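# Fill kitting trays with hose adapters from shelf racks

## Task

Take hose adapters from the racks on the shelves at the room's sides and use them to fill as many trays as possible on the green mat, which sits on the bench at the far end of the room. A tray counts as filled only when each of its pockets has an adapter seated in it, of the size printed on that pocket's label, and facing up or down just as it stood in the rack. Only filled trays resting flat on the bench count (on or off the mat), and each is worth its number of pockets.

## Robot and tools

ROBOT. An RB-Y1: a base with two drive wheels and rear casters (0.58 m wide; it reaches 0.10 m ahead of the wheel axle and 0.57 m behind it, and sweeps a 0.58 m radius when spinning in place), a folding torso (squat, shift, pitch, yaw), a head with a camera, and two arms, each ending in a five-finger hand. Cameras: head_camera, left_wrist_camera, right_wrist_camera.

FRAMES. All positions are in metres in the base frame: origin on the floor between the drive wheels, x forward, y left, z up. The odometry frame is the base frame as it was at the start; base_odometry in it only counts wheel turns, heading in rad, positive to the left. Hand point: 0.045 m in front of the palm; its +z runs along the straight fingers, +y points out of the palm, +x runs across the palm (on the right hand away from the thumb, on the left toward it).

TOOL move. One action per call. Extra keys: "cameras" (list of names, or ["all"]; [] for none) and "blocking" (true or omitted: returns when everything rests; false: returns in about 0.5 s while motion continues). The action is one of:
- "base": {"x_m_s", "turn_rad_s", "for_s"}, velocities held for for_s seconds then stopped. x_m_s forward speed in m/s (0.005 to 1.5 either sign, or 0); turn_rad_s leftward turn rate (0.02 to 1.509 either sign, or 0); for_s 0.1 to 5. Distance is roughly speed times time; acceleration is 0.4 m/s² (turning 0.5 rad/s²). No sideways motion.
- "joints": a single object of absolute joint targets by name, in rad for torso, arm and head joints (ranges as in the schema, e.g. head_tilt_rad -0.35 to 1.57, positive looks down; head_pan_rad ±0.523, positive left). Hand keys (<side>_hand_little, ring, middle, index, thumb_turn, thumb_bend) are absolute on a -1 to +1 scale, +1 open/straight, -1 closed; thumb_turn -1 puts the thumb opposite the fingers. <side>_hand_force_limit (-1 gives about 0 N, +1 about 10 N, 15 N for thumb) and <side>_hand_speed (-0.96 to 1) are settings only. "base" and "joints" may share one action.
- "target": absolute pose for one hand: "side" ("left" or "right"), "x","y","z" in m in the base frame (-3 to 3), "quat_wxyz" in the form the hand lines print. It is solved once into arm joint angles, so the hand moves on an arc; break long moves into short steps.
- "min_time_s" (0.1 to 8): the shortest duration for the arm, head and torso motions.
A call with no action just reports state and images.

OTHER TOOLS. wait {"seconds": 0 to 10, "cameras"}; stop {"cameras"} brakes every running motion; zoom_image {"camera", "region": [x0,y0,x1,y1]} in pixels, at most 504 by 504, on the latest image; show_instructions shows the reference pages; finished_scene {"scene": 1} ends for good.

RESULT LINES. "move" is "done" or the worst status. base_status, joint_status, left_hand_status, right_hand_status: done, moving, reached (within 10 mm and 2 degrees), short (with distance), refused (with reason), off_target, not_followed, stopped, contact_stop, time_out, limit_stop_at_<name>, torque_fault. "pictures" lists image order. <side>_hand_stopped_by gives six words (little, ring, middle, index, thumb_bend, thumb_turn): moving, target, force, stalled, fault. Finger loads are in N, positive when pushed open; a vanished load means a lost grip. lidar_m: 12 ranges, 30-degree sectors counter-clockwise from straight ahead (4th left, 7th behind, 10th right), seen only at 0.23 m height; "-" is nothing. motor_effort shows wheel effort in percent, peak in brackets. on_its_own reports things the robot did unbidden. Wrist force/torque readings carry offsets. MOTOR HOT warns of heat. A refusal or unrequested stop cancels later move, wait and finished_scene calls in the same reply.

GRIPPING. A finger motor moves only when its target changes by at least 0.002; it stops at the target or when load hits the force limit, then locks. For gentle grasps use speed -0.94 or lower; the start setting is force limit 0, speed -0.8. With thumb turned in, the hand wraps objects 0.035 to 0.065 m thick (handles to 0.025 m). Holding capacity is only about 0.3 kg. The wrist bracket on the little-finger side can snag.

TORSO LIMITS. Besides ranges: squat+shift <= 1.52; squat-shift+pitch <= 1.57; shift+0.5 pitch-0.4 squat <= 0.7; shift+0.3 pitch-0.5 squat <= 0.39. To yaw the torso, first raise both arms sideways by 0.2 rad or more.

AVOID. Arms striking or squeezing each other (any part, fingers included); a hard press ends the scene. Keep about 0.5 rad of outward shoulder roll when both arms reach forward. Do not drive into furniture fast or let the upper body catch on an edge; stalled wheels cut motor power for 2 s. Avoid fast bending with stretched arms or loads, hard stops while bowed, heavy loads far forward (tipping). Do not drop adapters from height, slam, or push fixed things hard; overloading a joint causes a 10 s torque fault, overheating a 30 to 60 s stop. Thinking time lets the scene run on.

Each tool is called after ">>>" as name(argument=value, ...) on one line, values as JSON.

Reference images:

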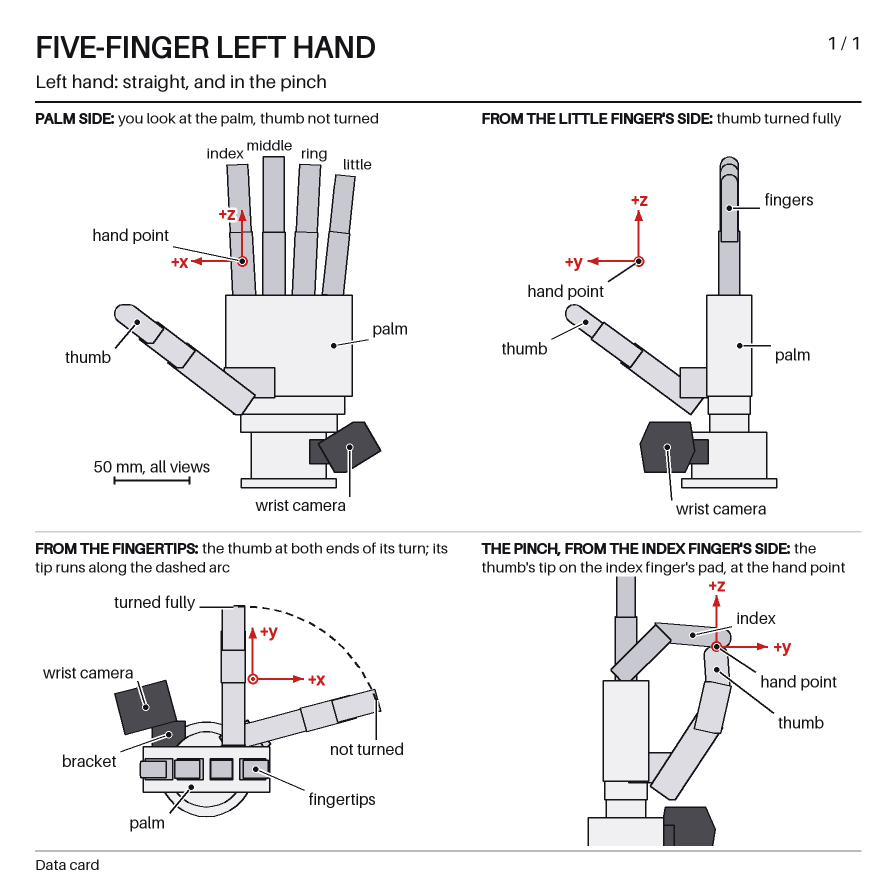

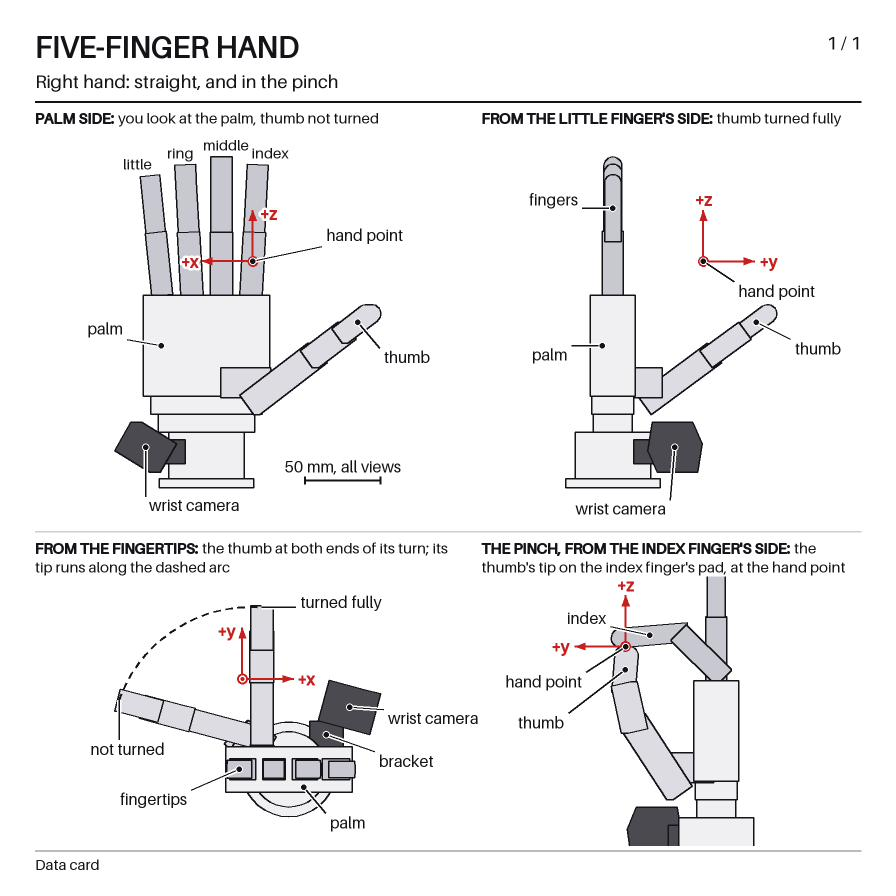

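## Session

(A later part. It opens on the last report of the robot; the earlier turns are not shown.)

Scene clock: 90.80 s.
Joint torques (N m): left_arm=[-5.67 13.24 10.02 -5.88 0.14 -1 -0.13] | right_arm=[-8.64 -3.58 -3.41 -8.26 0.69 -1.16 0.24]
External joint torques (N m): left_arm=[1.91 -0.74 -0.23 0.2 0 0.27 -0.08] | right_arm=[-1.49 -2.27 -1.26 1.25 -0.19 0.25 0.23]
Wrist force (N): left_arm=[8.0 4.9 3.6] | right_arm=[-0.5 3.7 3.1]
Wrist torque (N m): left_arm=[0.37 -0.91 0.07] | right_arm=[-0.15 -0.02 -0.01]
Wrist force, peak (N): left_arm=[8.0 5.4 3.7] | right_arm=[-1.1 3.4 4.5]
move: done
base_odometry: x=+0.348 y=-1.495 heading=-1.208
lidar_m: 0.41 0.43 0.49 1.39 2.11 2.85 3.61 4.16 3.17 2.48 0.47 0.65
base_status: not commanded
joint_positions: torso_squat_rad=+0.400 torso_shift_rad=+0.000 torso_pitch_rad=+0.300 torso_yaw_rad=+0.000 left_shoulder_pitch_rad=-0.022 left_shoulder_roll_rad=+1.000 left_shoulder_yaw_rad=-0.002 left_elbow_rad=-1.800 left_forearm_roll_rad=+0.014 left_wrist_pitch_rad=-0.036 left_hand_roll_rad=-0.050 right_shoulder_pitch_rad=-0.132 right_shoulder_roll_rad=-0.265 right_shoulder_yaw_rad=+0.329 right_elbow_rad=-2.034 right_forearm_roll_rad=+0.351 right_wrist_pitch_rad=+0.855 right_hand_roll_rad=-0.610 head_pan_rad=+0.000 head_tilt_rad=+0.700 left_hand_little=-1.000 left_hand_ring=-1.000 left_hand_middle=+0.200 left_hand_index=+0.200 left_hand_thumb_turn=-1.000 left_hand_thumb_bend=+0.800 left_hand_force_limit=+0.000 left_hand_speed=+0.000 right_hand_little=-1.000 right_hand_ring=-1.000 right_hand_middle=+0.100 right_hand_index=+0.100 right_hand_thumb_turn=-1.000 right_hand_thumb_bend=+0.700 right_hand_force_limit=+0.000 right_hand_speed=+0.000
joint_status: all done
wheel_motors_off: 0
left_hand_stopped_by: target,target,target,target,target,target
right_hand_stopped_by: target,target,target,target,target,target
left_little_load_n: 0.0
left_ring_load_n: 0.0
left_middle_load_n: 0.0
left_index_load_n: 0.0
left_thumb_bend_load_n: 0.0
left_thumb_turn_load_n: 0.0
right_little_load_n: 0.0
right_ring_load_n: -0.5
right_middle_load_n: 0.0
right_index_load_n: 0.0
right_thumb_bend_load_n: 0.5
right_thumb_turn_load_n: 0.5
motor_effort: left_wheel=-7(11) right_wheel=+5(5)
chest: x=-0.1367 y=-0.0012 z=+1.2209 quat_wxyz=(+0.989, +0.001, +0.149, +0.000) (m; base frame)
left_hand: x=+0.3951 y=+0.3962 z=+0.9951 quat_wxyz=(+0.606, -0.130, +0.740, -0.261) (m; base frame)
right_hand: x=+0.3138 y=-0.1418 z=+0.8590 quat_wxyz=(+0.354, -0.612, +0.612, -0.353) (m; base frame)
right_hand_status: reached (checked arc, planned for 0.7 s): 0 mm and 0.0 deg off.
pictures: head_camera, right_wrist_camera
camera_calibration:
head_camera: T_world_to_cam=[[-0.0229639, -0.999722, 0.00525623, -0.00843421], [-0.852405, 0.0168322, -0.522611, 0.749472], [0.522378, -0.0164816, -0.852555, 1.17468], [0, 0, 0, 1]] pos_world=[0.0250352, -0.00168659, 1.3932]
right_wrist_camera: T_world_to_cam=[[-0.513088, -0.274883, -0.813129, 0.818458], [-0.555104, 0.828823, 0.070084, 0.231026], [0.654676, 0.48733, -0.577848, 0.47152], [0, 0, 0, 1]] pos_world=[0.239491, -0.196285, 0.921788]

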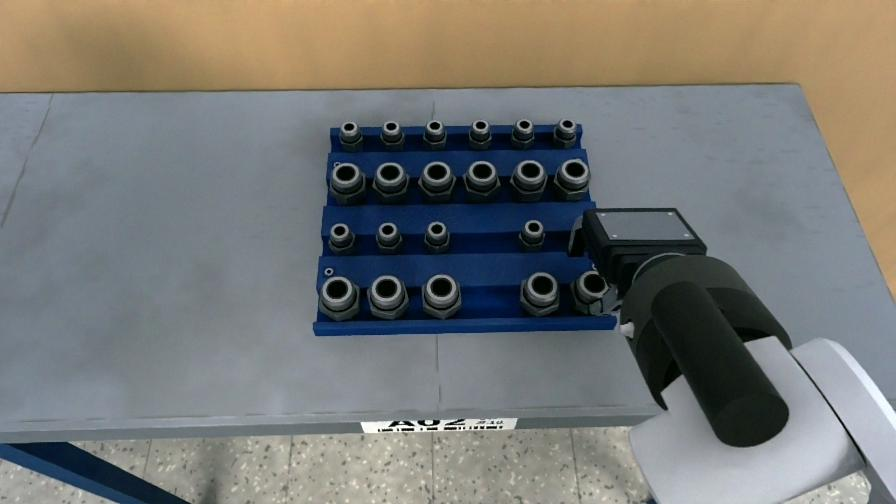

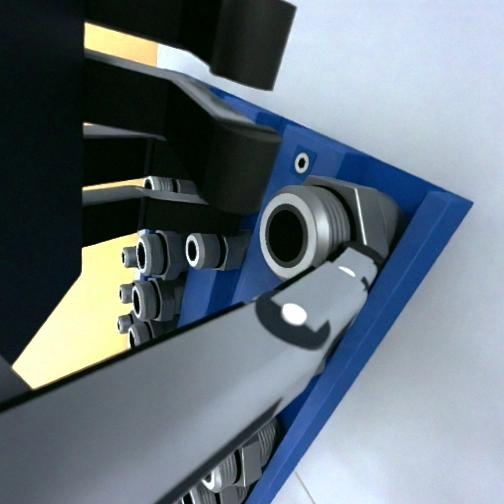

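>>> move(joints={"right_hand_speed": -0.9, "right_hand_force_limit": 0.2, "right_hand_index": -0.6, "right_hand_middle": -0.6}, cameras=["head_camera", "right_wrist_camera"])

>>> zoom_image(camera="right_wrist_camera", region=[200, 80, 500, 380])

Scene clock: 93.73 s.
Joint torques (N m): left_arm=[-5.93 13.51 10.32 -5.77 0.18 -1.12 0.02] | right_arm=[-7.32 -3.43 -3.43 -8.27 0.67 -1.1 0.26]
External joint torques (N m): left_arm=[1.65 -0.47 0.07 0.32 0.04 0.15 0.06] | right_arm=[-0.17 -2.12 -1.27 1.24 -0.21 0.3 0.26]
Wrist force (N): left_arm=[7.8 5.0 3.5] | right_arm=[-1.3 0.3 1.2]
Wrist torque (N m): left_arm=[0.39 -0.90 0.06] | right_arm=[-0.32 0.10 -0.08]
Wrist force, peak (N): left_arm=[8.1 5.3 3.8] | right_arm=[-0.5 2.9 3.4]
move: off_target
base_odometry: x=+0.348 y=-1.495 heading=-1.208
lidar_m: 0.41 0.43 0.49 1.39 2.09 2.87 3.62 4.16 3.17 2.47 0.46 0.64
base_status: not commanded
joint_positions: torso_squat_rad=+0.400 torso_shift_rad=+0.000 torso_pitch_rad=+0.300 torso_yaw_rad=+0.000 left_shoulder_pitch_rad=-0.022 left_shoulder_roll_rad=+1.000 left_shoulder_yaw_rad=-0.002 left_elbow_rad=-1.800 left_forearm_roll_rad=+0.014 left_wrist_pitch_rad=-0.036 left_hand_roll_rad=-0.050 right_shoulder_pitch_rad=-0.132 right_shoulder_roll_rad=-0.265 right_shoulder_yaw_rad=+0.329 right_elbow_rad=-2.034 right_forearm_roll_rad=+0.351 right_wrist_pitch_rad=+0.855 right_hand_roll_rad=-0.610 head_pan_rad=+0.000 head_tilt_rad=+0.700 left_hand_little=-1.000 left_hand_ring=-1.000 left_hand_middle=+0.200 left_hand_index=+0.200 left_hand_thumb_turn=-1.000 left_hand_thumb_bend=+0.800 left_hand_force_limit=+0.000 left_hand_speed=+0.000 right_hand_little=-1.000 right_hand_ring=-1.000 right_hand_middle=-0.120 right_hand_index=-0.196 right_hand_thumb_turn=-1.000 right_hand_thumb_bend=+0.702 right_hand_force_limit=+0.200 right_hand_speed=-0.900
joint_status: right_hand_middle off_target (ended at -0.120, target -0.600); right_hand_index off_target (ended at -0.196, target -0.600); the others done
wheel_motors_off: 0
left_hand_stopped_by: target,target,target,target,target,target
right_hand_stopped_by: target,target,force,force,target,target
left_little_load_n: 0.0
left_ring_load_n: 0.0
left_middle_load_n: 0.0
left_index_load_n: 0.0
left_thumb_bend_load_n: 0.0
left_thumb_turn_load_n: 0.0
right_little_load_n: 0.0
right_ring_load_n: 0.0
right_middle_load_n: 3.5
right_index_load_n: 6.5
right_thumb_bend_load_n: 8.0
right_thumb_turn_load_n: -0.5
motor_effort: left_wheel=-9(11) right_wheel=+4(6)
chest: x=-0.1367 y=-0.0012 z=+1.2209 quat_wxyz=(+0.989, +0.001, +0.149, +0.000) (m; base frame)
left_hand: x=+0.3951 y=+0.3962 z=+0.9951 quat_wxyz=(+0.606, -0.130, +0.740, -0.261) (m; base frame)
right_hand: x=+0.3138 y=-0.1417 z=+0.8591 quat_wxyz=(+0.354, -0.612, +0.612, -0.353) (m; base frame)
pictures: head_camera, right_wrist_camera
camera_calibration:
head_camera: T_world_to_cam=[[-0.0229639, -0.999722, 0.00525623, -0.00843421], [-0.852405, 0.0168322, -0.522611, 0.749472], [0.522378, -0.0164816, -0.852555, 1.17468], [0, 0, 0, 1]] pos_world=[0.0250352, -0.00168659, 1.3932]
right_wrist_camera: T_world_to_cam=[[-0.512956, -0.274887, -0.813212, 0.818553], [-0.555114, 0.828825, 0.0699896, 0.231171], [0.654771, 0.487327, -0.577744, 0.471335], [0, 0, 0, 1]] pos_world=[0.239591, -0.196285, 0.921788]

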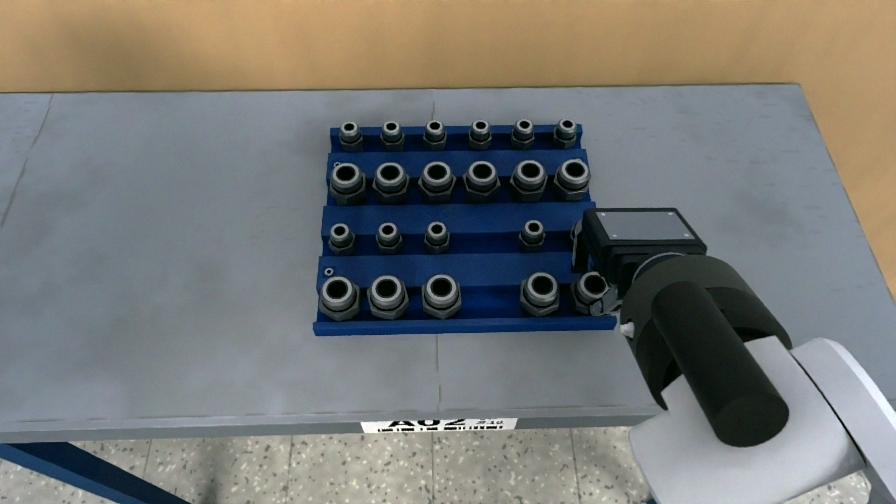

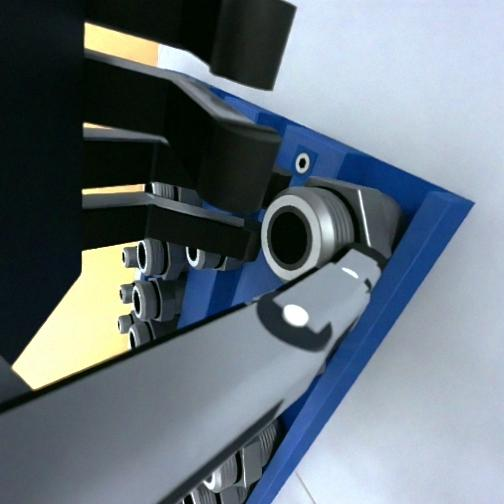

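Scaled by 1.680 from the camera's 504x504 image, which has a finer 720x720 frame.

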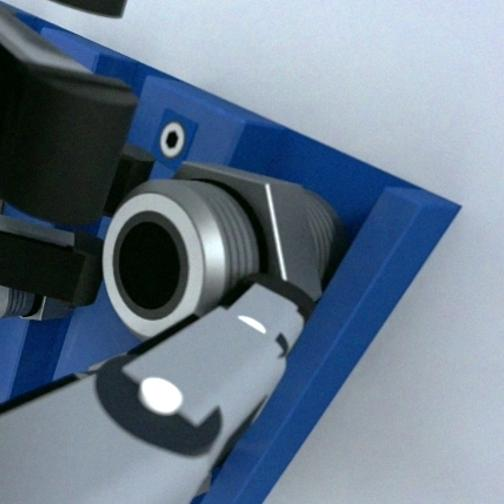

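>>> move(joints={"right_hand_force_limit": 0.6, "right_hand_index": -0.7, "right_hand_middle": -0.7})

>>> move(target={"side": "right", "x": 0.314, "y": -0.142, "z": 0.92, "quat_wxyz": [0.3536, -0.6124, 0.6124, -0.3536]}, min_time_s=1.5, cameras=["head_camera", "right_wrist_camera"])

>>> zoom_image(camera="right_wrist_camera", region=[200, 80, 500, 380])

>>> zoom_image(camera="head_camera", region=[500, 180, 700, 340])

Scene clock: 94.57 s.
Joint torques (N m): left_arm=[-6.02 13.4 9.76 -5.68 0 -0.99 -0.15] | right_arm=[-7.42 -3.34 -2.92 -7.42 0.85 -1.05 0.17]
External joint torques (N m): left_arm=[1.56 -0.58 -0.49 0.41 -0.14 0.27 -0.1] | right_arm=[-0.28 -2.04 -0.77 2.09 -0.02 0.35 0.17]
Wrist force (N): left_arm=[7.6 5.1 3.8] | right_arm=[-0.6 -0.5 -1.3]
Wrist torque (N m): left_arm=[0.37 -0.85 0.05] | right_arm=[-0.52 0.02 -0.08]
Wrist force, peak (N): left_arm=[7.9 5.2 3.7] | right_arm=[-0.8 -1.9 -1.9]
move: off_target
base_odometry: x=+0.348 y=-1.495 heading=-1.208
lidar_m: 0.41 0.42 0.49 1.38 2.10 2.85 3.62 4.16 3.16 2.47 0.48 0.65
base_status: not commanded
joint_positions: torso_squat_rad=+0.400 torso_shift_rad=+0.000 torso_pitch_rad=+0.300 torso_yaw_rad=+0.000 left_shoulder_pitch_rad=-0.022 left_shoulder_roll_rad=+1.000 left_shoulder_yaw_rad=-0.002 left_elbow_rad=-1.800 left_forearm_roll_rad=+0.014 left_wrist_pitch_rad=-0.036 left_hand_roll_rad=-0.050 right_shoulder_pitch_rad=-0.132 right_shoulder_roll_rad=-0.265 right_shoulder_yaw_rad=+0.329 right_elbow_rad=-2.034 right_forearm_roll_rad=+0.351 right_wrist_pitch_rad=+0.855 right_hand_roll_rad=-0.610 head_pan_rad=+0.000 head_tilt_rad=+0.700 left_hand_little=-1.000 left_hand_ring=-1.000 left_hand_middle=+0.200 left_hand_index=+0.200 left_hand_thumb_turn=-1.000 left_hand_thumb_bend=+0.800 left_hand_force_limit=+0.000 left_hand_speed=+0.000 right_hand_little=-1.000 right_hand_ring=-1.000 right_hand_middle=-0.153 right_hand_index=-0.221 right_hand_thumb_turn=-1.000 right_hand_thumb_bend=+0.705 right_hand_force_limit=+0.600 right_hand_speed=-0.900
joint_status: right_hand_middle off_target (ended at -0.153, target -0.700); right_hand_index off_target (ended at -0.221, target -0.700); the others done
wheel_motors_off: 0
left_hand_stopped_by: target,target,target,target,target,target
right_hand_stopped_by: target,target,force,force,target,target
left_little_load_n: 0.0
left_ring_load_n: 0.0
left_middle_load_n: 0.0
left_index_load_n: 0.0
left_thumb_bend_load_n: 0.0
left_thumb_turn_load_n: 0.0
right_little_load_n: 0.0
right_ring_load_n: 0.0
right_middle_load_n: 10.0
right_index_load_n: 7.0
right_thumb_bend_load_n: 15.5
right_thumb_turn_load_n: -0.5
motor_effort: left_wheel=-8(9) right_wheel=+5(5)
chest: x=-0.1367 y=-0.0012 z=+1.2209 quat_wxyz=(+0.989, +0.001, +0.149, +0.000) (m; base frame)
left_hand: x=+0.3951 y=+0.3962 z=+0.9951 quat_wxyz=(+0.606, -0.130, +0.740, -0.261) (m; base frame)
right_hand: x=+0.3139 y=-0.1417 z=+0.8592 quat_wxyz=(+0.354, -0.612, +0.612, -0.353) (m; base frame)
pictures: none

Scene clock: 96.40 s.
Joint torques (N m): left_arm=[-5.98 13.65 9.95 -5.57 -0.02 -1.11 0] | right_arm=[-9.8 -3.37 -3.8 -9.53 0.91 -1.51 0.01]
External joint torques (N m): left_arm=[1.6 -0.33 -0.3 0.52 -0.16 0.15 0.04] | right_arm=[-2.18 -1.76 -1.43 -0.43 0.02 -0.02 0]
Wrist force (N): left_arm=[7.8 5.1 3.6] | right_arm=[-0.4 4.8 5.2]
Wrist torque (N m): left_arm=[0.40 -0.90 0.06] | right_arm=[-0.12 -0.10 0.04]
Wrist force, peak (N): left_arm=[8.1 5.1 3.6] | right_arm=[-0.7 6.1 6.2]
move: done
base_odometry: x=+0.348 y=-1.495 heading=-1.208
lidar_m: 0.41 0.42 0.49 1.40 2.09 2.87 3.61 4.16 3.16 2.47 0.47 0.64
base_status: not commanded
joint_positions: torso_squat_rad=+0.400 torso_shift_rad=+0.000 torso_pitch_rad=+0.300 torso_yaw_rad=+0.000 left_shoulder_pitch_rad=-0.022 left_shoulder_roll_rad=+1.000 left_shoulder_yaw_rad=-0.002 left_elbow_rad=-1.800 left_forearm_roll_rad=+0.014 left_wrist_pitch_rad=-0.036 left_hand_roll_rad=-0.050 right_shoulder_pitch_rad=-0.185 right_shoulder_roll_rad=-0.283 right_shoulder_yaw_rad=+0.304 right_elbow_rad=-2.229 right_forearm_roll_rad=+0.262 right_wrist_pitch_rad=+1.080 right_hand_roll_rad=-0.523 head_pan_rad=+0.000 head_tilt_rad=+0.700 left_hand_little=-1.000 left_hand_ring=-1.000 left_hand_middle=+0.200 left_hand_index=+0.200 left_hand_thumb_turn=-1.000 left_hand_thumb_bend=+0.800 left_hand_force_limit=+0.000 left_hand_speed=+0.000 right_hand_little=-1.000 right_hand_ring=-1.000 right_hand_middle=-0.153 right_hand_index=-0.221 right_hand_thumb_turn=-1.000 right_hand_thumb_bend=+0.705 right_hand_force_limit=+0.600 right_hand_speed=-0.900
joint_status: all done
wheel_motors_off: 0
left_hand_stopped_by: target,target,target,target,target,target
right_hand_stopped_by: target,target,force,force,target,target
left_little_load_n: 0.0
left_ring_load_n: 0.0
left_middle_load_n: 0.0
left_index_load_n: 0.0
left_thumb_bend_load_n: 0.0
left_thumb_turn_load_n: 0.5
right_little_load_n: 0.0
right_ring_load_n: 0.0
right_middle_load_n: 9.5
right_index_load_n: 5.5
right_thumb_bend_load_n: 16.5
right_thumb_turn_load_n: 0.5
motor_effort: left_wheel=-7(12) right_wheel=+5(5)
chest: x=-0.1366 y=-0.0012 z=+1.2209 quat_wxyz=(+0.989, +0.001, +0.149, +0.000) (m; base frame)
left_hand: x=+0.3951 y=+0.3962 z=+0.9951 quat_wxyz=(+0.606, -0.130, +0.740, -0.261) (m; base frame)
right_hand: x=+0.3135 y=-0.1414 z=+0.9193 quat_wxyz=(+0.355, -0.612, +0.612, -0.354) (m; base frame)
right_hand_status: reached (checked arc, planned for 1.5 s): 1 mm and 0.2 deg off.
pictures: head_camera, right_wrist_camera
camera_calibration:
head_camera: T_world_to_cam=[[-0.0229632, -0.999722, 0.00525667, -0.00843484], [-0.852405, 0.0168314, -0.522611, 0.749472], [0.522378, -0.0164816, -0.852555, 1.17468], [0, 0, 0, 1]] pos_world=[0.0250352, -0.00168658, 1.3932]
right_wrist_camera: T_world_to_cam=[[-0.510546, -0.275585, -0.814491, 0.867771], [-0.556321, 0.828138, 0.0685159, 0.228097], [0.655629, 0.488099, -0.576116, 0.504468], [0, 0, 0, 1]] pos_world=[0.239188, -0.195981, 0.981795]

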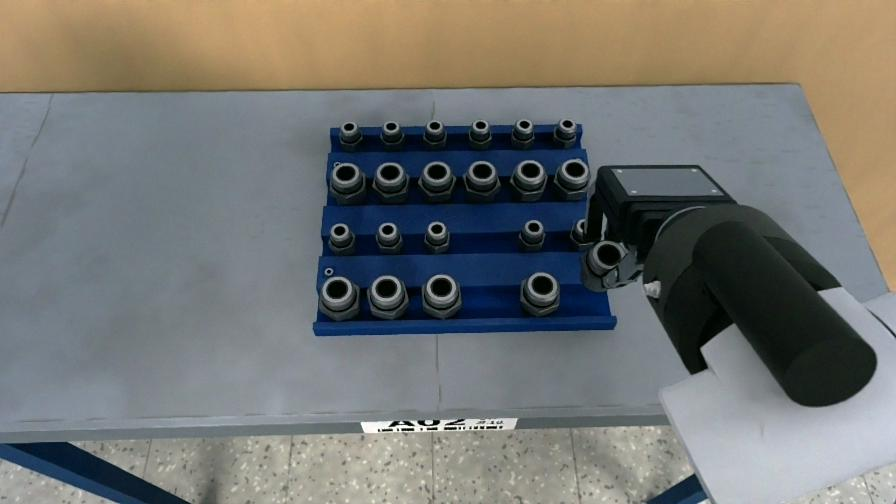

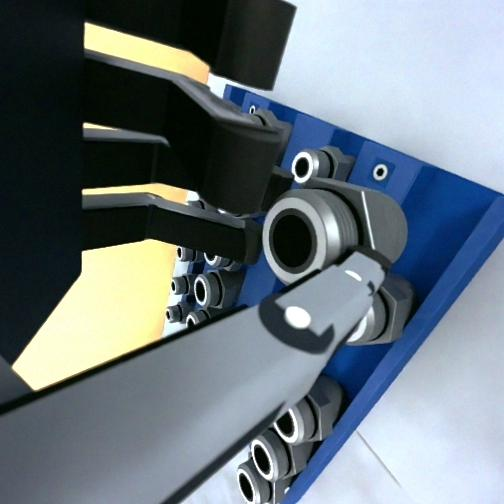

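Scaled by 1.680 from the camera's 504x504 image, which has a finer 720x720 frame.

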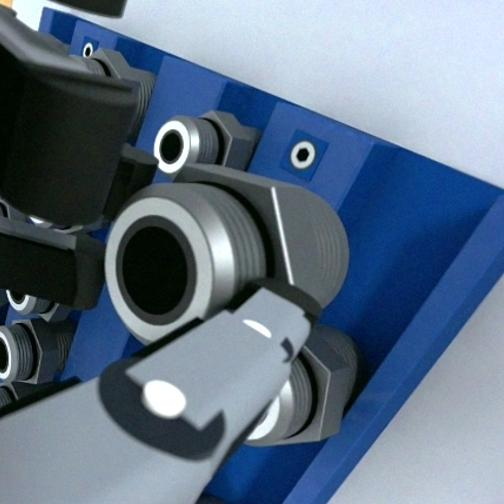

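Scaled by 2.520 from the camera's 896x504 image, which has a finer 1280x720 frame.

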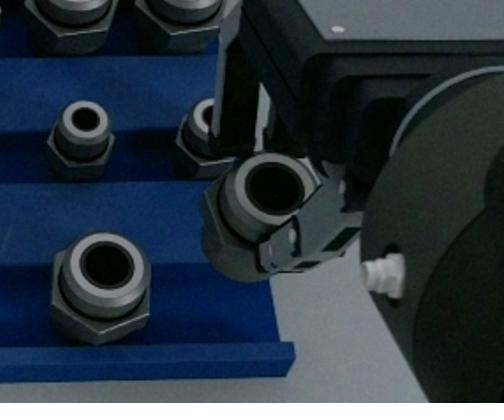

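>>> move(target={"side": "right", "x": 0.28, "y": -0.22, "z": 0.98, "quat_wxyz": [0.3536, -0.6124, 0.6124, -0.3536]}, min_time_s=1.5)

>>> move(target={"side": "left", "x": 0.306, "y": 0.12, "z": 0.97, "quat_wxyz": [0.3536, -0.6124, 0.6124, -0.3536]}, min_time_s=2.5)

>>> move(target={"side": "left", "x": 0.306, "y": 0.084, "z": 0.88, "quat_wxyz": [0.3536, -0.6124, 0.6124, -0.3536]}, min_time_s=1, cameras=["all"])

>>> zoom_image(camera="head_camera", region=[240, 200, 440, 360])

>>> zoom_image(camera="head_camera", region=[540, 150, 740, 310])

Scene clock: 98.97 s.
Joint torques (N m): left_arm=[-6.33 13.91 10.01 -5.73 0.18 -0.99 0.02] | right_arm=[-5.72 -7.91 -5.25 -8.4 0.95 -1.5 0.09]
External joint torques (N m): left_arm=[1.25 -0.08 -0.24 0.36 0.04 0.27 0.07] | right_arm=[-0.24 -2.21 -1.01 -0.56 0.08 0.01 0.08]
Wrist force (N): left_arm=[7.7 5.1 3.6] | right_arm=[-1.0 4.9 6.2]
Wrist torque (N m): left_arm=[0.39 -0.88 0.07] | right_arm=[-0.19 0.00 0.03]
Wrist force, peak (N): left_arm=[8.1 5.0 3.8] | right_arm=[-1.0 5.6 5.9]
move: done
base_odometry: x=+0.348 y=-1.495 heading=-1.208
lidar_m: 0.40 0.42 0.49 1.39 2.09 2.87 3.62 4.16 3.17 2.47 0.47 0.63
base_status: not commanded
joint_positions: torso_squat_rad=+0.400 torso_shift_rad=+0.000 torso_pitch_rad=+0.300 torso_yaw_rad=+0.000 left_shoulder_pitch_rad=-0.022 left_shoulder_roll_rad=+1.000 left_shoulder_yaw_rad=-0.002 left_elbow_rad=-1.800 left_forearm_roll_rad=+0.014 left_wrist_pitch_rad=-0.036 left_hand_roll_rad=-0.050 right_shoulder_pitch_rad=-0.073 right_shoulder_roll_rad=-0.509 right_shoulder_yaw_rad=+0.052 right_elbow_rad=-2.513 right_forearm_roll_rad=-0.069 right_wrist_pitch_rad=+1.210 right_hand_roll_rad=-0.483 head_pan_rad=+0.000 head_tilt_rad=+0.700 left_hand_little=-1.000 left_hand_ring=-1.000 left_hand_middle=+0.200 left_hand_index=+0.200 left_hand_thumb_turn=-1.000 left_hand_thumb_bend=+0.800 left_hand_force_limit=+0.000 left_hand_speed=+0.000 right_hand_little=-1.000 right_hand_ring=-1.000 right_hand_middle=-0.153 right_hand_index=-0.221 right_hand_thumb_turn=-1.000 right_hand_thumb_bend=+0.705 right_hand_force_limit=+0.600 right_hand_speed=-0.900
joint_status: all done
wheel_motors_off: 0
left_hand_stopped_by: target,target,target,target,target,target
right_hand_stopped_by: target,target,force,force,target,target
left_little_load_n: 0.0
left_ring_load_n: 0.0
left_middle_load_n: 0.0
left_index_load_n: 0.5
left_thumb_bend_load_n: 0.0
left_thumb_turn_load_n: 0.0
right_little_load_n: 0.0
right_ring_load_n: 0.0
right_middle_load_n: 9.0
right_index_load_n: 6.5
right_thumb_bend_load_n: 16.5
right_thumb_turn_load_n: 0.5
motor_effort: left_wheel=-7(12) right_wheel=+5(5)
chest: x=-0.1366 y=-0.0012 z=+1.2209 quat_wxyz=(+0.989, +0.001, +0.149, +0.000) (m; base frame)
left_hand: x=+0.3951 y=+0.3962 z=+0.9951 quat_wxyz=(+0.606, -0.130, +0.740, -0.261) (m; base frame)
right_hand: x=+0.2800 y=-0.2194 z=+0.9801 quat_wxyz=(+0.353, -0.612, +0.612, -0.356) (m; base frame)
right_hand_status: reached (checked arc, planned for 1.5 s): 1 mm and 0.3 deg off.
pictures: none

Scene clock: 101.80 s.
Joint torques (N m): left_arm=[-8.29 -1.12 -0.76 -10.06 -0.62 -1.48 0.11] | right_arm=[-5.93 -8.04 -5.43 -8.29 0.9 -1.71 -0.03]
External joint torques (N m): left_arm=[0.42 -0.1 -1.4 -0.62 -0.14 0.31 0.11] | right_arm=[-0.45 -2.35 -1.19 -0.45 0.03 -0.2 -0.03]
Wrist force (N): left_arm=[3.0 6.9 5.9] | right_arm=[-0.5 5.3 4.7]
Wrist torque (N m): left_arm=[0.37 -0.42 -0.22] | right_arm=[-0.05 -0.04 0.00]
Wrist force, peak (N): left_arm=[7.1 6.2 4.2] | right_arm=[-0.4 5.6 6.0]
move: done
base_odometry: x=+0.348 y=-1.495 heading=-1.208
lidar_m: 0.40 0.43 0.50 1.39 2.09 2.87 3.62 4.16 3.17 2.48 0.47 0.64
base_status: not commanded
joint_positions: torso_squat_rad=+0.400 torso_shift_rad=+0.000 torso_pitch_rad=+0.300 torso_yaw_rad=+0.000 left_shoulder_pitch_rad=-0.231 left_shoulder_roll_rad=+0.091 left_shoulder_yaw_rad=-0.261 left_elbow_rad=-2.366 left_forearm_roll_rad=-0.282 left_wrist_pitch_rad=+1.270 left_hand_roll_rad=+0.312 right_shoulder_pitch_rad=-0.073 right_shoulder_roll_rad=-0.509 right_shoulder_yaw_rad=+0.052 right_elbow_rad=-2.513 right_forearm_roll_rad=-0.069 right_wrist_pitch_rad=+1.210 right_hand_roll_rad=-0.483 head_pan_rad=+0.000 head_tilt_rad=+0.700 left_hand_little=-1.000 left_hand_ring=-1.000 left_hand_middle=+0.200 left_hand_index=+0.200 left_hand_thumb_turn=-1.000 left_hand_thumb_bend=+0.800 left_hand_force_limit=+0.000 left_hand_speed=+0.000 right_hand_little=-1.000 right_hand_ring=-1.000 right_hand_middle=-0.153 right_hand_index=-0.221 right_hand_thumb_turn=-1.000 right_hand_thumb_bend=+0.705 right_hand_force_limit=+0.600 right_hand_speed=-0.900
joint_status: all done
wheel_motors_off: 0
left_hand_stopped_by: target,target,target,target,target,target
right_hand_stopped_by: target,target,force,force,target,target
left_little_load_n: 0.0
left_ring_load_n: 0.0
left_middle_load_n: 0.0
left_index_load_n: 0.0
left_thumb_bend_load_n: 0.0
left_thumb_turn_load_n: 0.0
right_little_load_n: 0.0
right_ring_load_n: 0.0
right_middle_load_n: 9.5
right_index_load_n: 6.0
right_thumb_bend_load_n: 16.5
right_thumb_turn_load_n: 1.0
motor_effort: left_wheel=-8(10) right_wheel=+4(5)
chest: x=-0.1366 y=-0.0012 z=+1.2209 quat_wxyz=(+0.989, +0.001, +0.149, +0.000) (m; base frame)
left_hand: x=+0.3059 y=+0.1202 z=+0.9701 quat_wxyz=(+0.353, -0.612, +0.612, -0.354) (m; base frame)
left_hand_status: reached (checked arc, planned for 2.5 s): 0 mm and 0.0 deg off.
right_hand: x=+0.2800 y=-0.2193 z=+0.9801 quat_wxyz=(+0.353, -0.612, +0.612, -0.356) (m; base frame)
pictures: none

Scene clock: 103.13 s.
Joint torques (N m): left_arm=[-5.45 -3.37 -1.43 -9.86 -0.83 -1.3 0.07] | right_arm=[-5.97 -7.63 -5.36 -8.19 0.89 -1.71 0.16]
External joint torques (N m): left_arm=[2.43 -0.29 -1.1 0.72 -0.23 0.37 0.08] | right_arm=[-0.49 -1.94 -1.12 -0.35 0.02 -0.19 0.16]
Wrist force (N): left_arm=[3.2 6.9 5.7] | right_arm=[-0.9 4.8 5.5]
Wrist torque (N m): left_arm=[0.37 -0.46 -0.19] | right_arm=[-0.18 0.03 -0.03]
Wrist force, peak (N): left_arm=[3.4 7.2 6.0] | right_arm=[-0.8 5.6 5.6]
move: done
base_odometry: x=+0.348 y=-1.495 heading=-1.208
lidar_m: 0.40 0.43 0.48 1.39 2.09 2.86 3.62 4.17 3.17 2.48 0.47 0.64
base_status: not commanded
joint_positions: torso_squat_rad=+0.400 torso_shift_rad=+0.000 torso_pitch_rad=+0.300 torso_yaw_rad=+0.000 left_shoulder_pitch_rad=-0.122 left_shoulder_roll_rad=+0.038 left_shoulder_yaw_rad=-0.377 left_elbow_rad=-2.070 left_forearm_roll_rad=-0.480 left_wrist_pitch_rad=+0.927 left_hand_roll_rad=+0.484 right_shoulder_pitch_rad=-0.073 right_shoulder_roll_rad=-0.509 right_shoulder_yaw_rad=+0.052 right_elbow_rad=-2.513 right_forearm_roll_rad=-0.069 right_wrist_pitch_rad=+1.210 right_hand_roll_rad=-0.483 head_pan_rad=+0.000 head_tilt_rad=+0.700 left_hand_little=-1.000 left_hand_ring=-1.000 left_hand_middle=+0.200 left_hand_index=+0.200 left_hand_thumb_turn=-1.000 left_hand_thumb_bend=+0.800 left_hand_force_limit=+0.000 left_hand_speed=+0.000 right_hand_little=-1.000 right_hand_ring=-1.000 right_hand_middle=-0.153 right_hand_index=-0.221 right_hand_thumb_turn=-1.000 right_hand_thumb_bend=+0.705 right_hand_force_limit=+0.600 right_hand_speed=-0.900
joint_status: all done
wheel_motors_off: 0
left_hand_stopped_by: target,target,target,target,target,target
right_hand_stopped_by: target,target,force,force,target,target
left_little_load_n: 0.0
left_ring_load_n: 0.0
left_middle_load_n: 0.0
left_index_load_n: 0.0
left_thumb_bend_load_n: 0.0
left_thumb_turn_load_n: 0.0
right_little_load_n: 0.0
right_ring_load_n: 0.0
right_middle_load_n: 9.5
right_index_load_n: 6.0
right_thumb_bend_load_n: 16.5
right_thumb_turn_load_n: 0.5
motor_effort: left_wheel=-8(11) right_wheel=+4(5)
chest: x=-0.1366 y=-0.0012 z=+1.2209 quat_wxyz=(+0.989, +0.001, +0.149, +0.000) (m; base frame)
left_hand: x=+0.3056 y=+0.0839 z=+0.8805 quat_wxyz=(+0.352, -0.612, +0.614, -0.354) (m; base frame)
left_hand_status: reached (checked arc, planned for 1.0 s): 1 mm and 0.2 deg off.
right_hand: x=+0.2800 y=-0.2193 z=+0.9801 quat_wxyz=(+0.353, -0.612, +0.612, -0.356) (m; base frame)
pictures: head_camera, left_wrist_camera, right_wrist_camera
camera_calibration:
head_camera: T_world_to_cam=[[-0.0229632, -0.999722, 0.00525667, -0.00843484], [-0.852405, 0.0168314, -0.522611, 0.749472], [0.522378, -0.0164816, -0.852555, 1.17468], [0, 0, 0, 1]] pos_world=[0.0250352, -0.00168658, 1.3932]
left_wrist_camera: T_world_to_cam=[[0.491548, -0.222133, 0.842044, -0.870049], [-0.535663, -0.839488, 0.0912376, 0.153556], [0.686619, -0.4959, -0.531637, 0.409675], [0, 0, 0, 1]] pos_world=[0.228634, 0.1388, 0.936408]
right_wrist_camera: T_world_to_cam=[[-0.512049, -0.276072, -0.813382, 0.878017], [-0.55286, 0.830648, 0.0661103, 0.271749], [0.657383, 0.483538, -0.577961, 0.599863], [0, 0, 0, 1]] pos_world=[0.205487, -0.273389, 1.0429]

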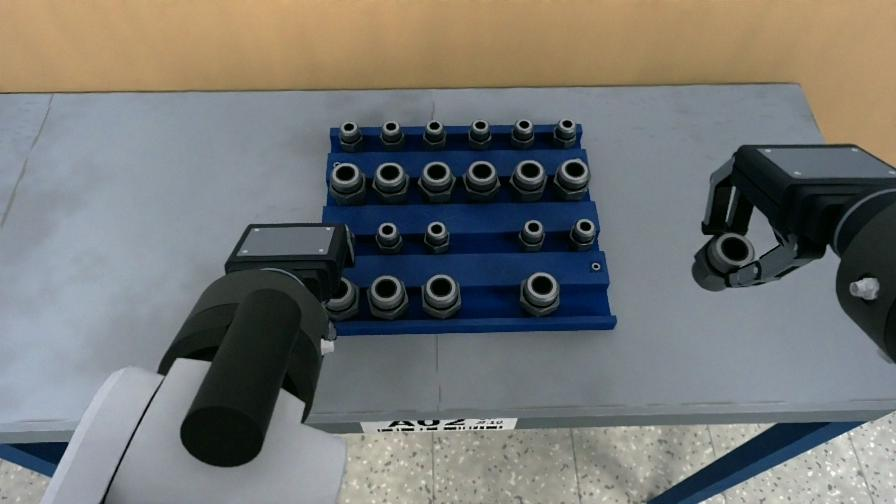

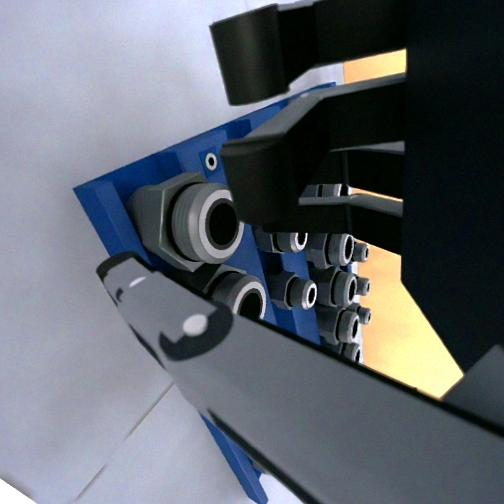

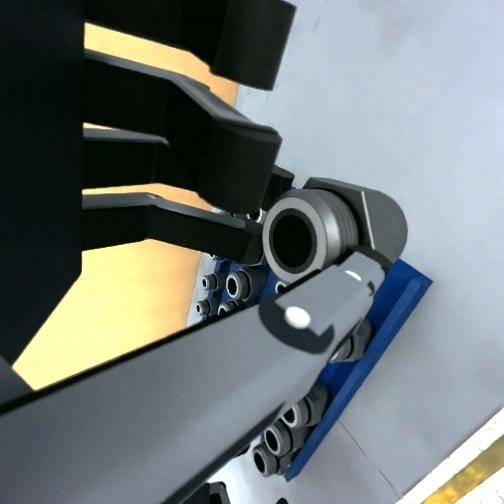

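Scaled by 2.520 from the camera's 896x504 image, which has a finer 1280x720 frame.

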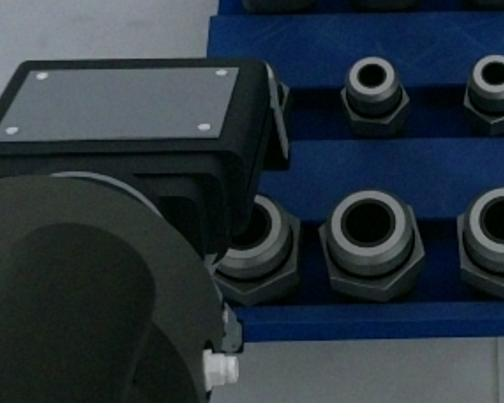

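Scaled by 2.520 from the camera's 896x504 image, which has a finer 1280x720 frame.

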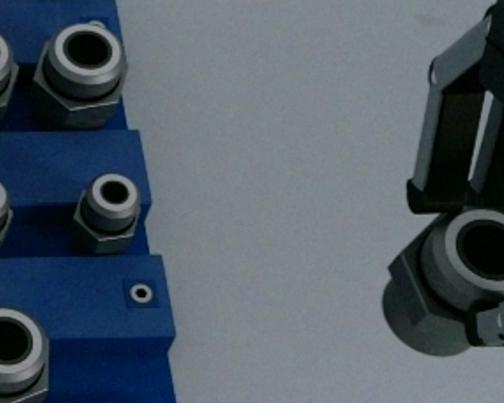

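>>> move(target={"side": "left", "x": 0.310, "y": 0.084, "z": 0.862, "quat_wxyz": [0.3536, -0.6124, 0.6124, -0.3536]}, min_time_s=1, cameras=["head_camera", "left_wrist_camera"])

>>> zoom_image(camera="head_camera", region=[280, 220, 400, 360])

>>> zoom_image(camera="left_wrist_camera", region=[50, 80, 350, 380])

Scene clock: 105.00 s.
Joint torques (N m): left_arm=[-7.79 -4.17 1.11 -9.81 -0.97 -1.53 0.23] | right_arm=[-6.21 -7.87 -5.19 -8.16 0.9 -1.64 0.02]
External joint torques (N m): left_arm=[0.23 -1.08 1.46 0.86 -0.36 0.11 0.24] | right_arm=[-0.73 -2.18 -0.95 -0.32 0.03 -0.13 0.01]
Wrist force (N): left_arm=[3.1 6.7 5.8] | right_arm=[-0.2 5.0 4.9]
Wrist torque (N m): left_arm=[0.35 -0.45 -0.16] | right_arm=[-0.09 -0.07 -0.02]
Wrist force, peak (N): left_arm=[3.7 6.8 5.9] | right_arm=[-0.7 5.5 6.2]
move: done
base_odometry: x=+0.348 y=-1.495 heading=-1.208
lidar_m: 0.41 0.42 0.50 1.39 2.10 2.87 3.61 4.16 3.16 2.48 0.47 0.65
base_status: not commanded
joint_positions: torso_squat_rad=+0.400 torso_shift_rad=+0.000 torso_pitch_rad=+0.300 torso_yaw_rad=+0.000 left_shoulder_pitch_rad=-0.124 left_shoulder_roll_rad=+0.035 left_shoulder_yaw_rad=-0.369 left_elbow_rad=-1.995 left_forearm_roll_rad=-0.504 left_wrist_pitch_rad=+0.858 left_hand_roll_rad=+0.523 right_shoulder_pitch_rad=-0.073 right_shoulder_roll_rad=-0.509 right_shoulder_yaw_rad=+0.052 right_elbow_rad=-2.513 right_forearm_roll_rad=-0.069 right_wrist_pitch_rad=+1.210 right_hand_roll_rad=-0.483 head_pan_rad=+0.000 head_tilt_rad=+0.700 left_hand_little=-1.000 left_hand_ring=-1.000 left_hand_middle=+0.200 left_hand_index=+0.200 left_hand_thumb_turn=-1.000 left_hand_thumb_bend=+0.800 left_hand_force_limit=+0.000 left_hand_speed=+0.000 right_hand_little=-1.000 right_hand_ring=-1.000 right_hand_middle=-0.153 right_hand_index=-0.221 right_hand_thumb_turn=-1.000 right_hand_thumb_bend=+0.705 right_hand_force_limit=+0.600 right_hand_speed=-0.900
joint_status: all done
wheel_motors_off: 0
left_hand_stopped_by: target,target,target,target,target,target
right_hand_stopped_by: target,target,force,force,target,target
left_little_load_n: 0.0
left_ring_load_n: 0.0
left_middle_load_n: 0.0
left_index_load_n: 0.0
left_thumb_bend_load_n: 0.0
left_thumb_turn_load_n: 0.0
right_little_load_n: 0.0
right_ring_load_n: 0.0
right_middle_load_n: 9.0
right_index_load_n: 6.0
right_thumb_bend_load_n: 16.0
right_thumb_turn_load_n: 0.5
motor_effort: left_wheel=-7(9) right_wheel=+5(5)
chest: x=-0.1366 y=-0.0012 z=+1.2209 quat_wxyz=(+0.989, +0.001, +0.149, +0.000) (m; base frame)
left_hand: x=+0.3099 y=+0.0839 z=+0.8621 quat_wxyz=(+0.354, -0.612, +0.613, -0.354) (m; base frame)
left_hand_status: reached (checked arc, planned for 1.0 s): 0 mm and 0.0 deg off.
right_hand: x=+0.2800 y=-0.2193 z=+0.9801 quat_wxyz=(+0.353, -0.612, +0.612, -0.356) (m; base frame)
pictures: head_camera, left_wrist_camera
camera_calibration:
head_camera: T_world_to_cam=[[-0.0229632, -0.999722, 0.00525667, -0.00843484], [-0.852405, 0.0168314, -0.522611, 0.749472], [0.522378, -0.0164816, -0.852555, 1.17468], [0, 0, 0, 1]] pos_world=[0.0250352, -0.00168658, 1.3932]
left_wrist_camera: T_world_to_cam=[[0.490833, -0.221064, 0.842742, -0.857086], [-0.533528, -0.840965, 0.090141, 0.158023], [0.68879, -0.49387, -0.530718, 0.395405], [0, 0, 0, 1]] pos_world=[0.232645, 0.1387, 0.917906]

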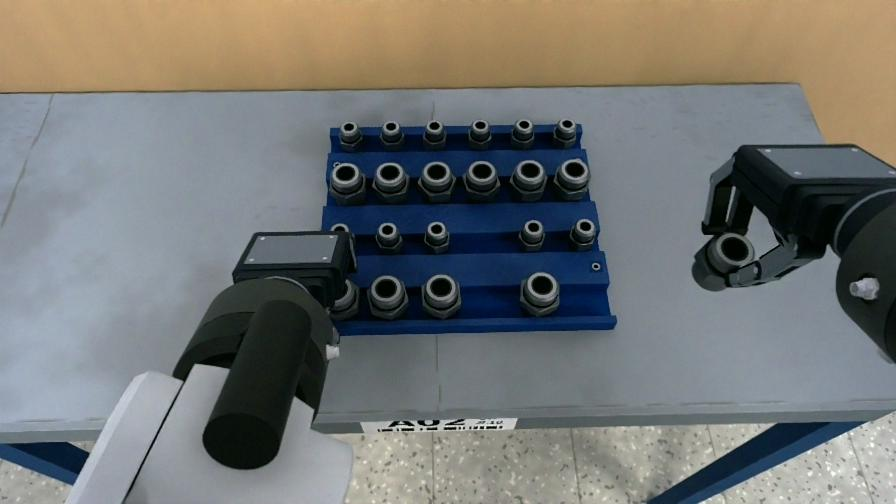

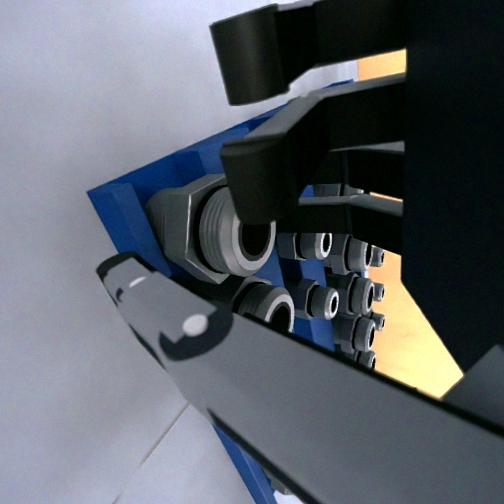

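Scaled by 3.600 from the camera's 896x504 image, which has a finer 1280x720 frame.

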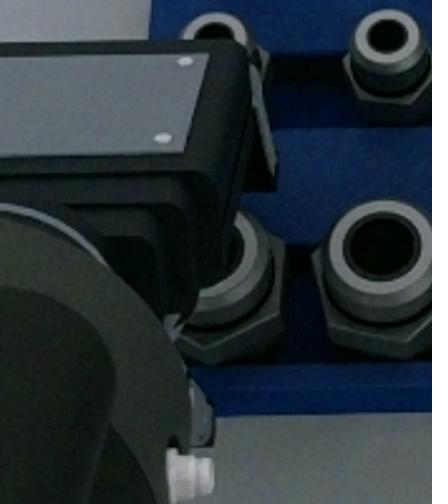

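Scaled by 1.680 from the camera's 504x504 image, which has a finer 720x720 frame.

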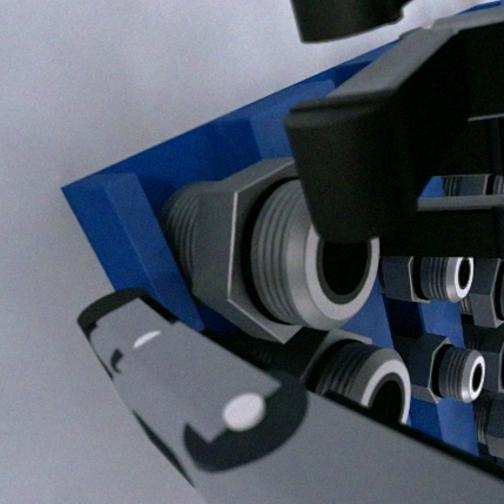

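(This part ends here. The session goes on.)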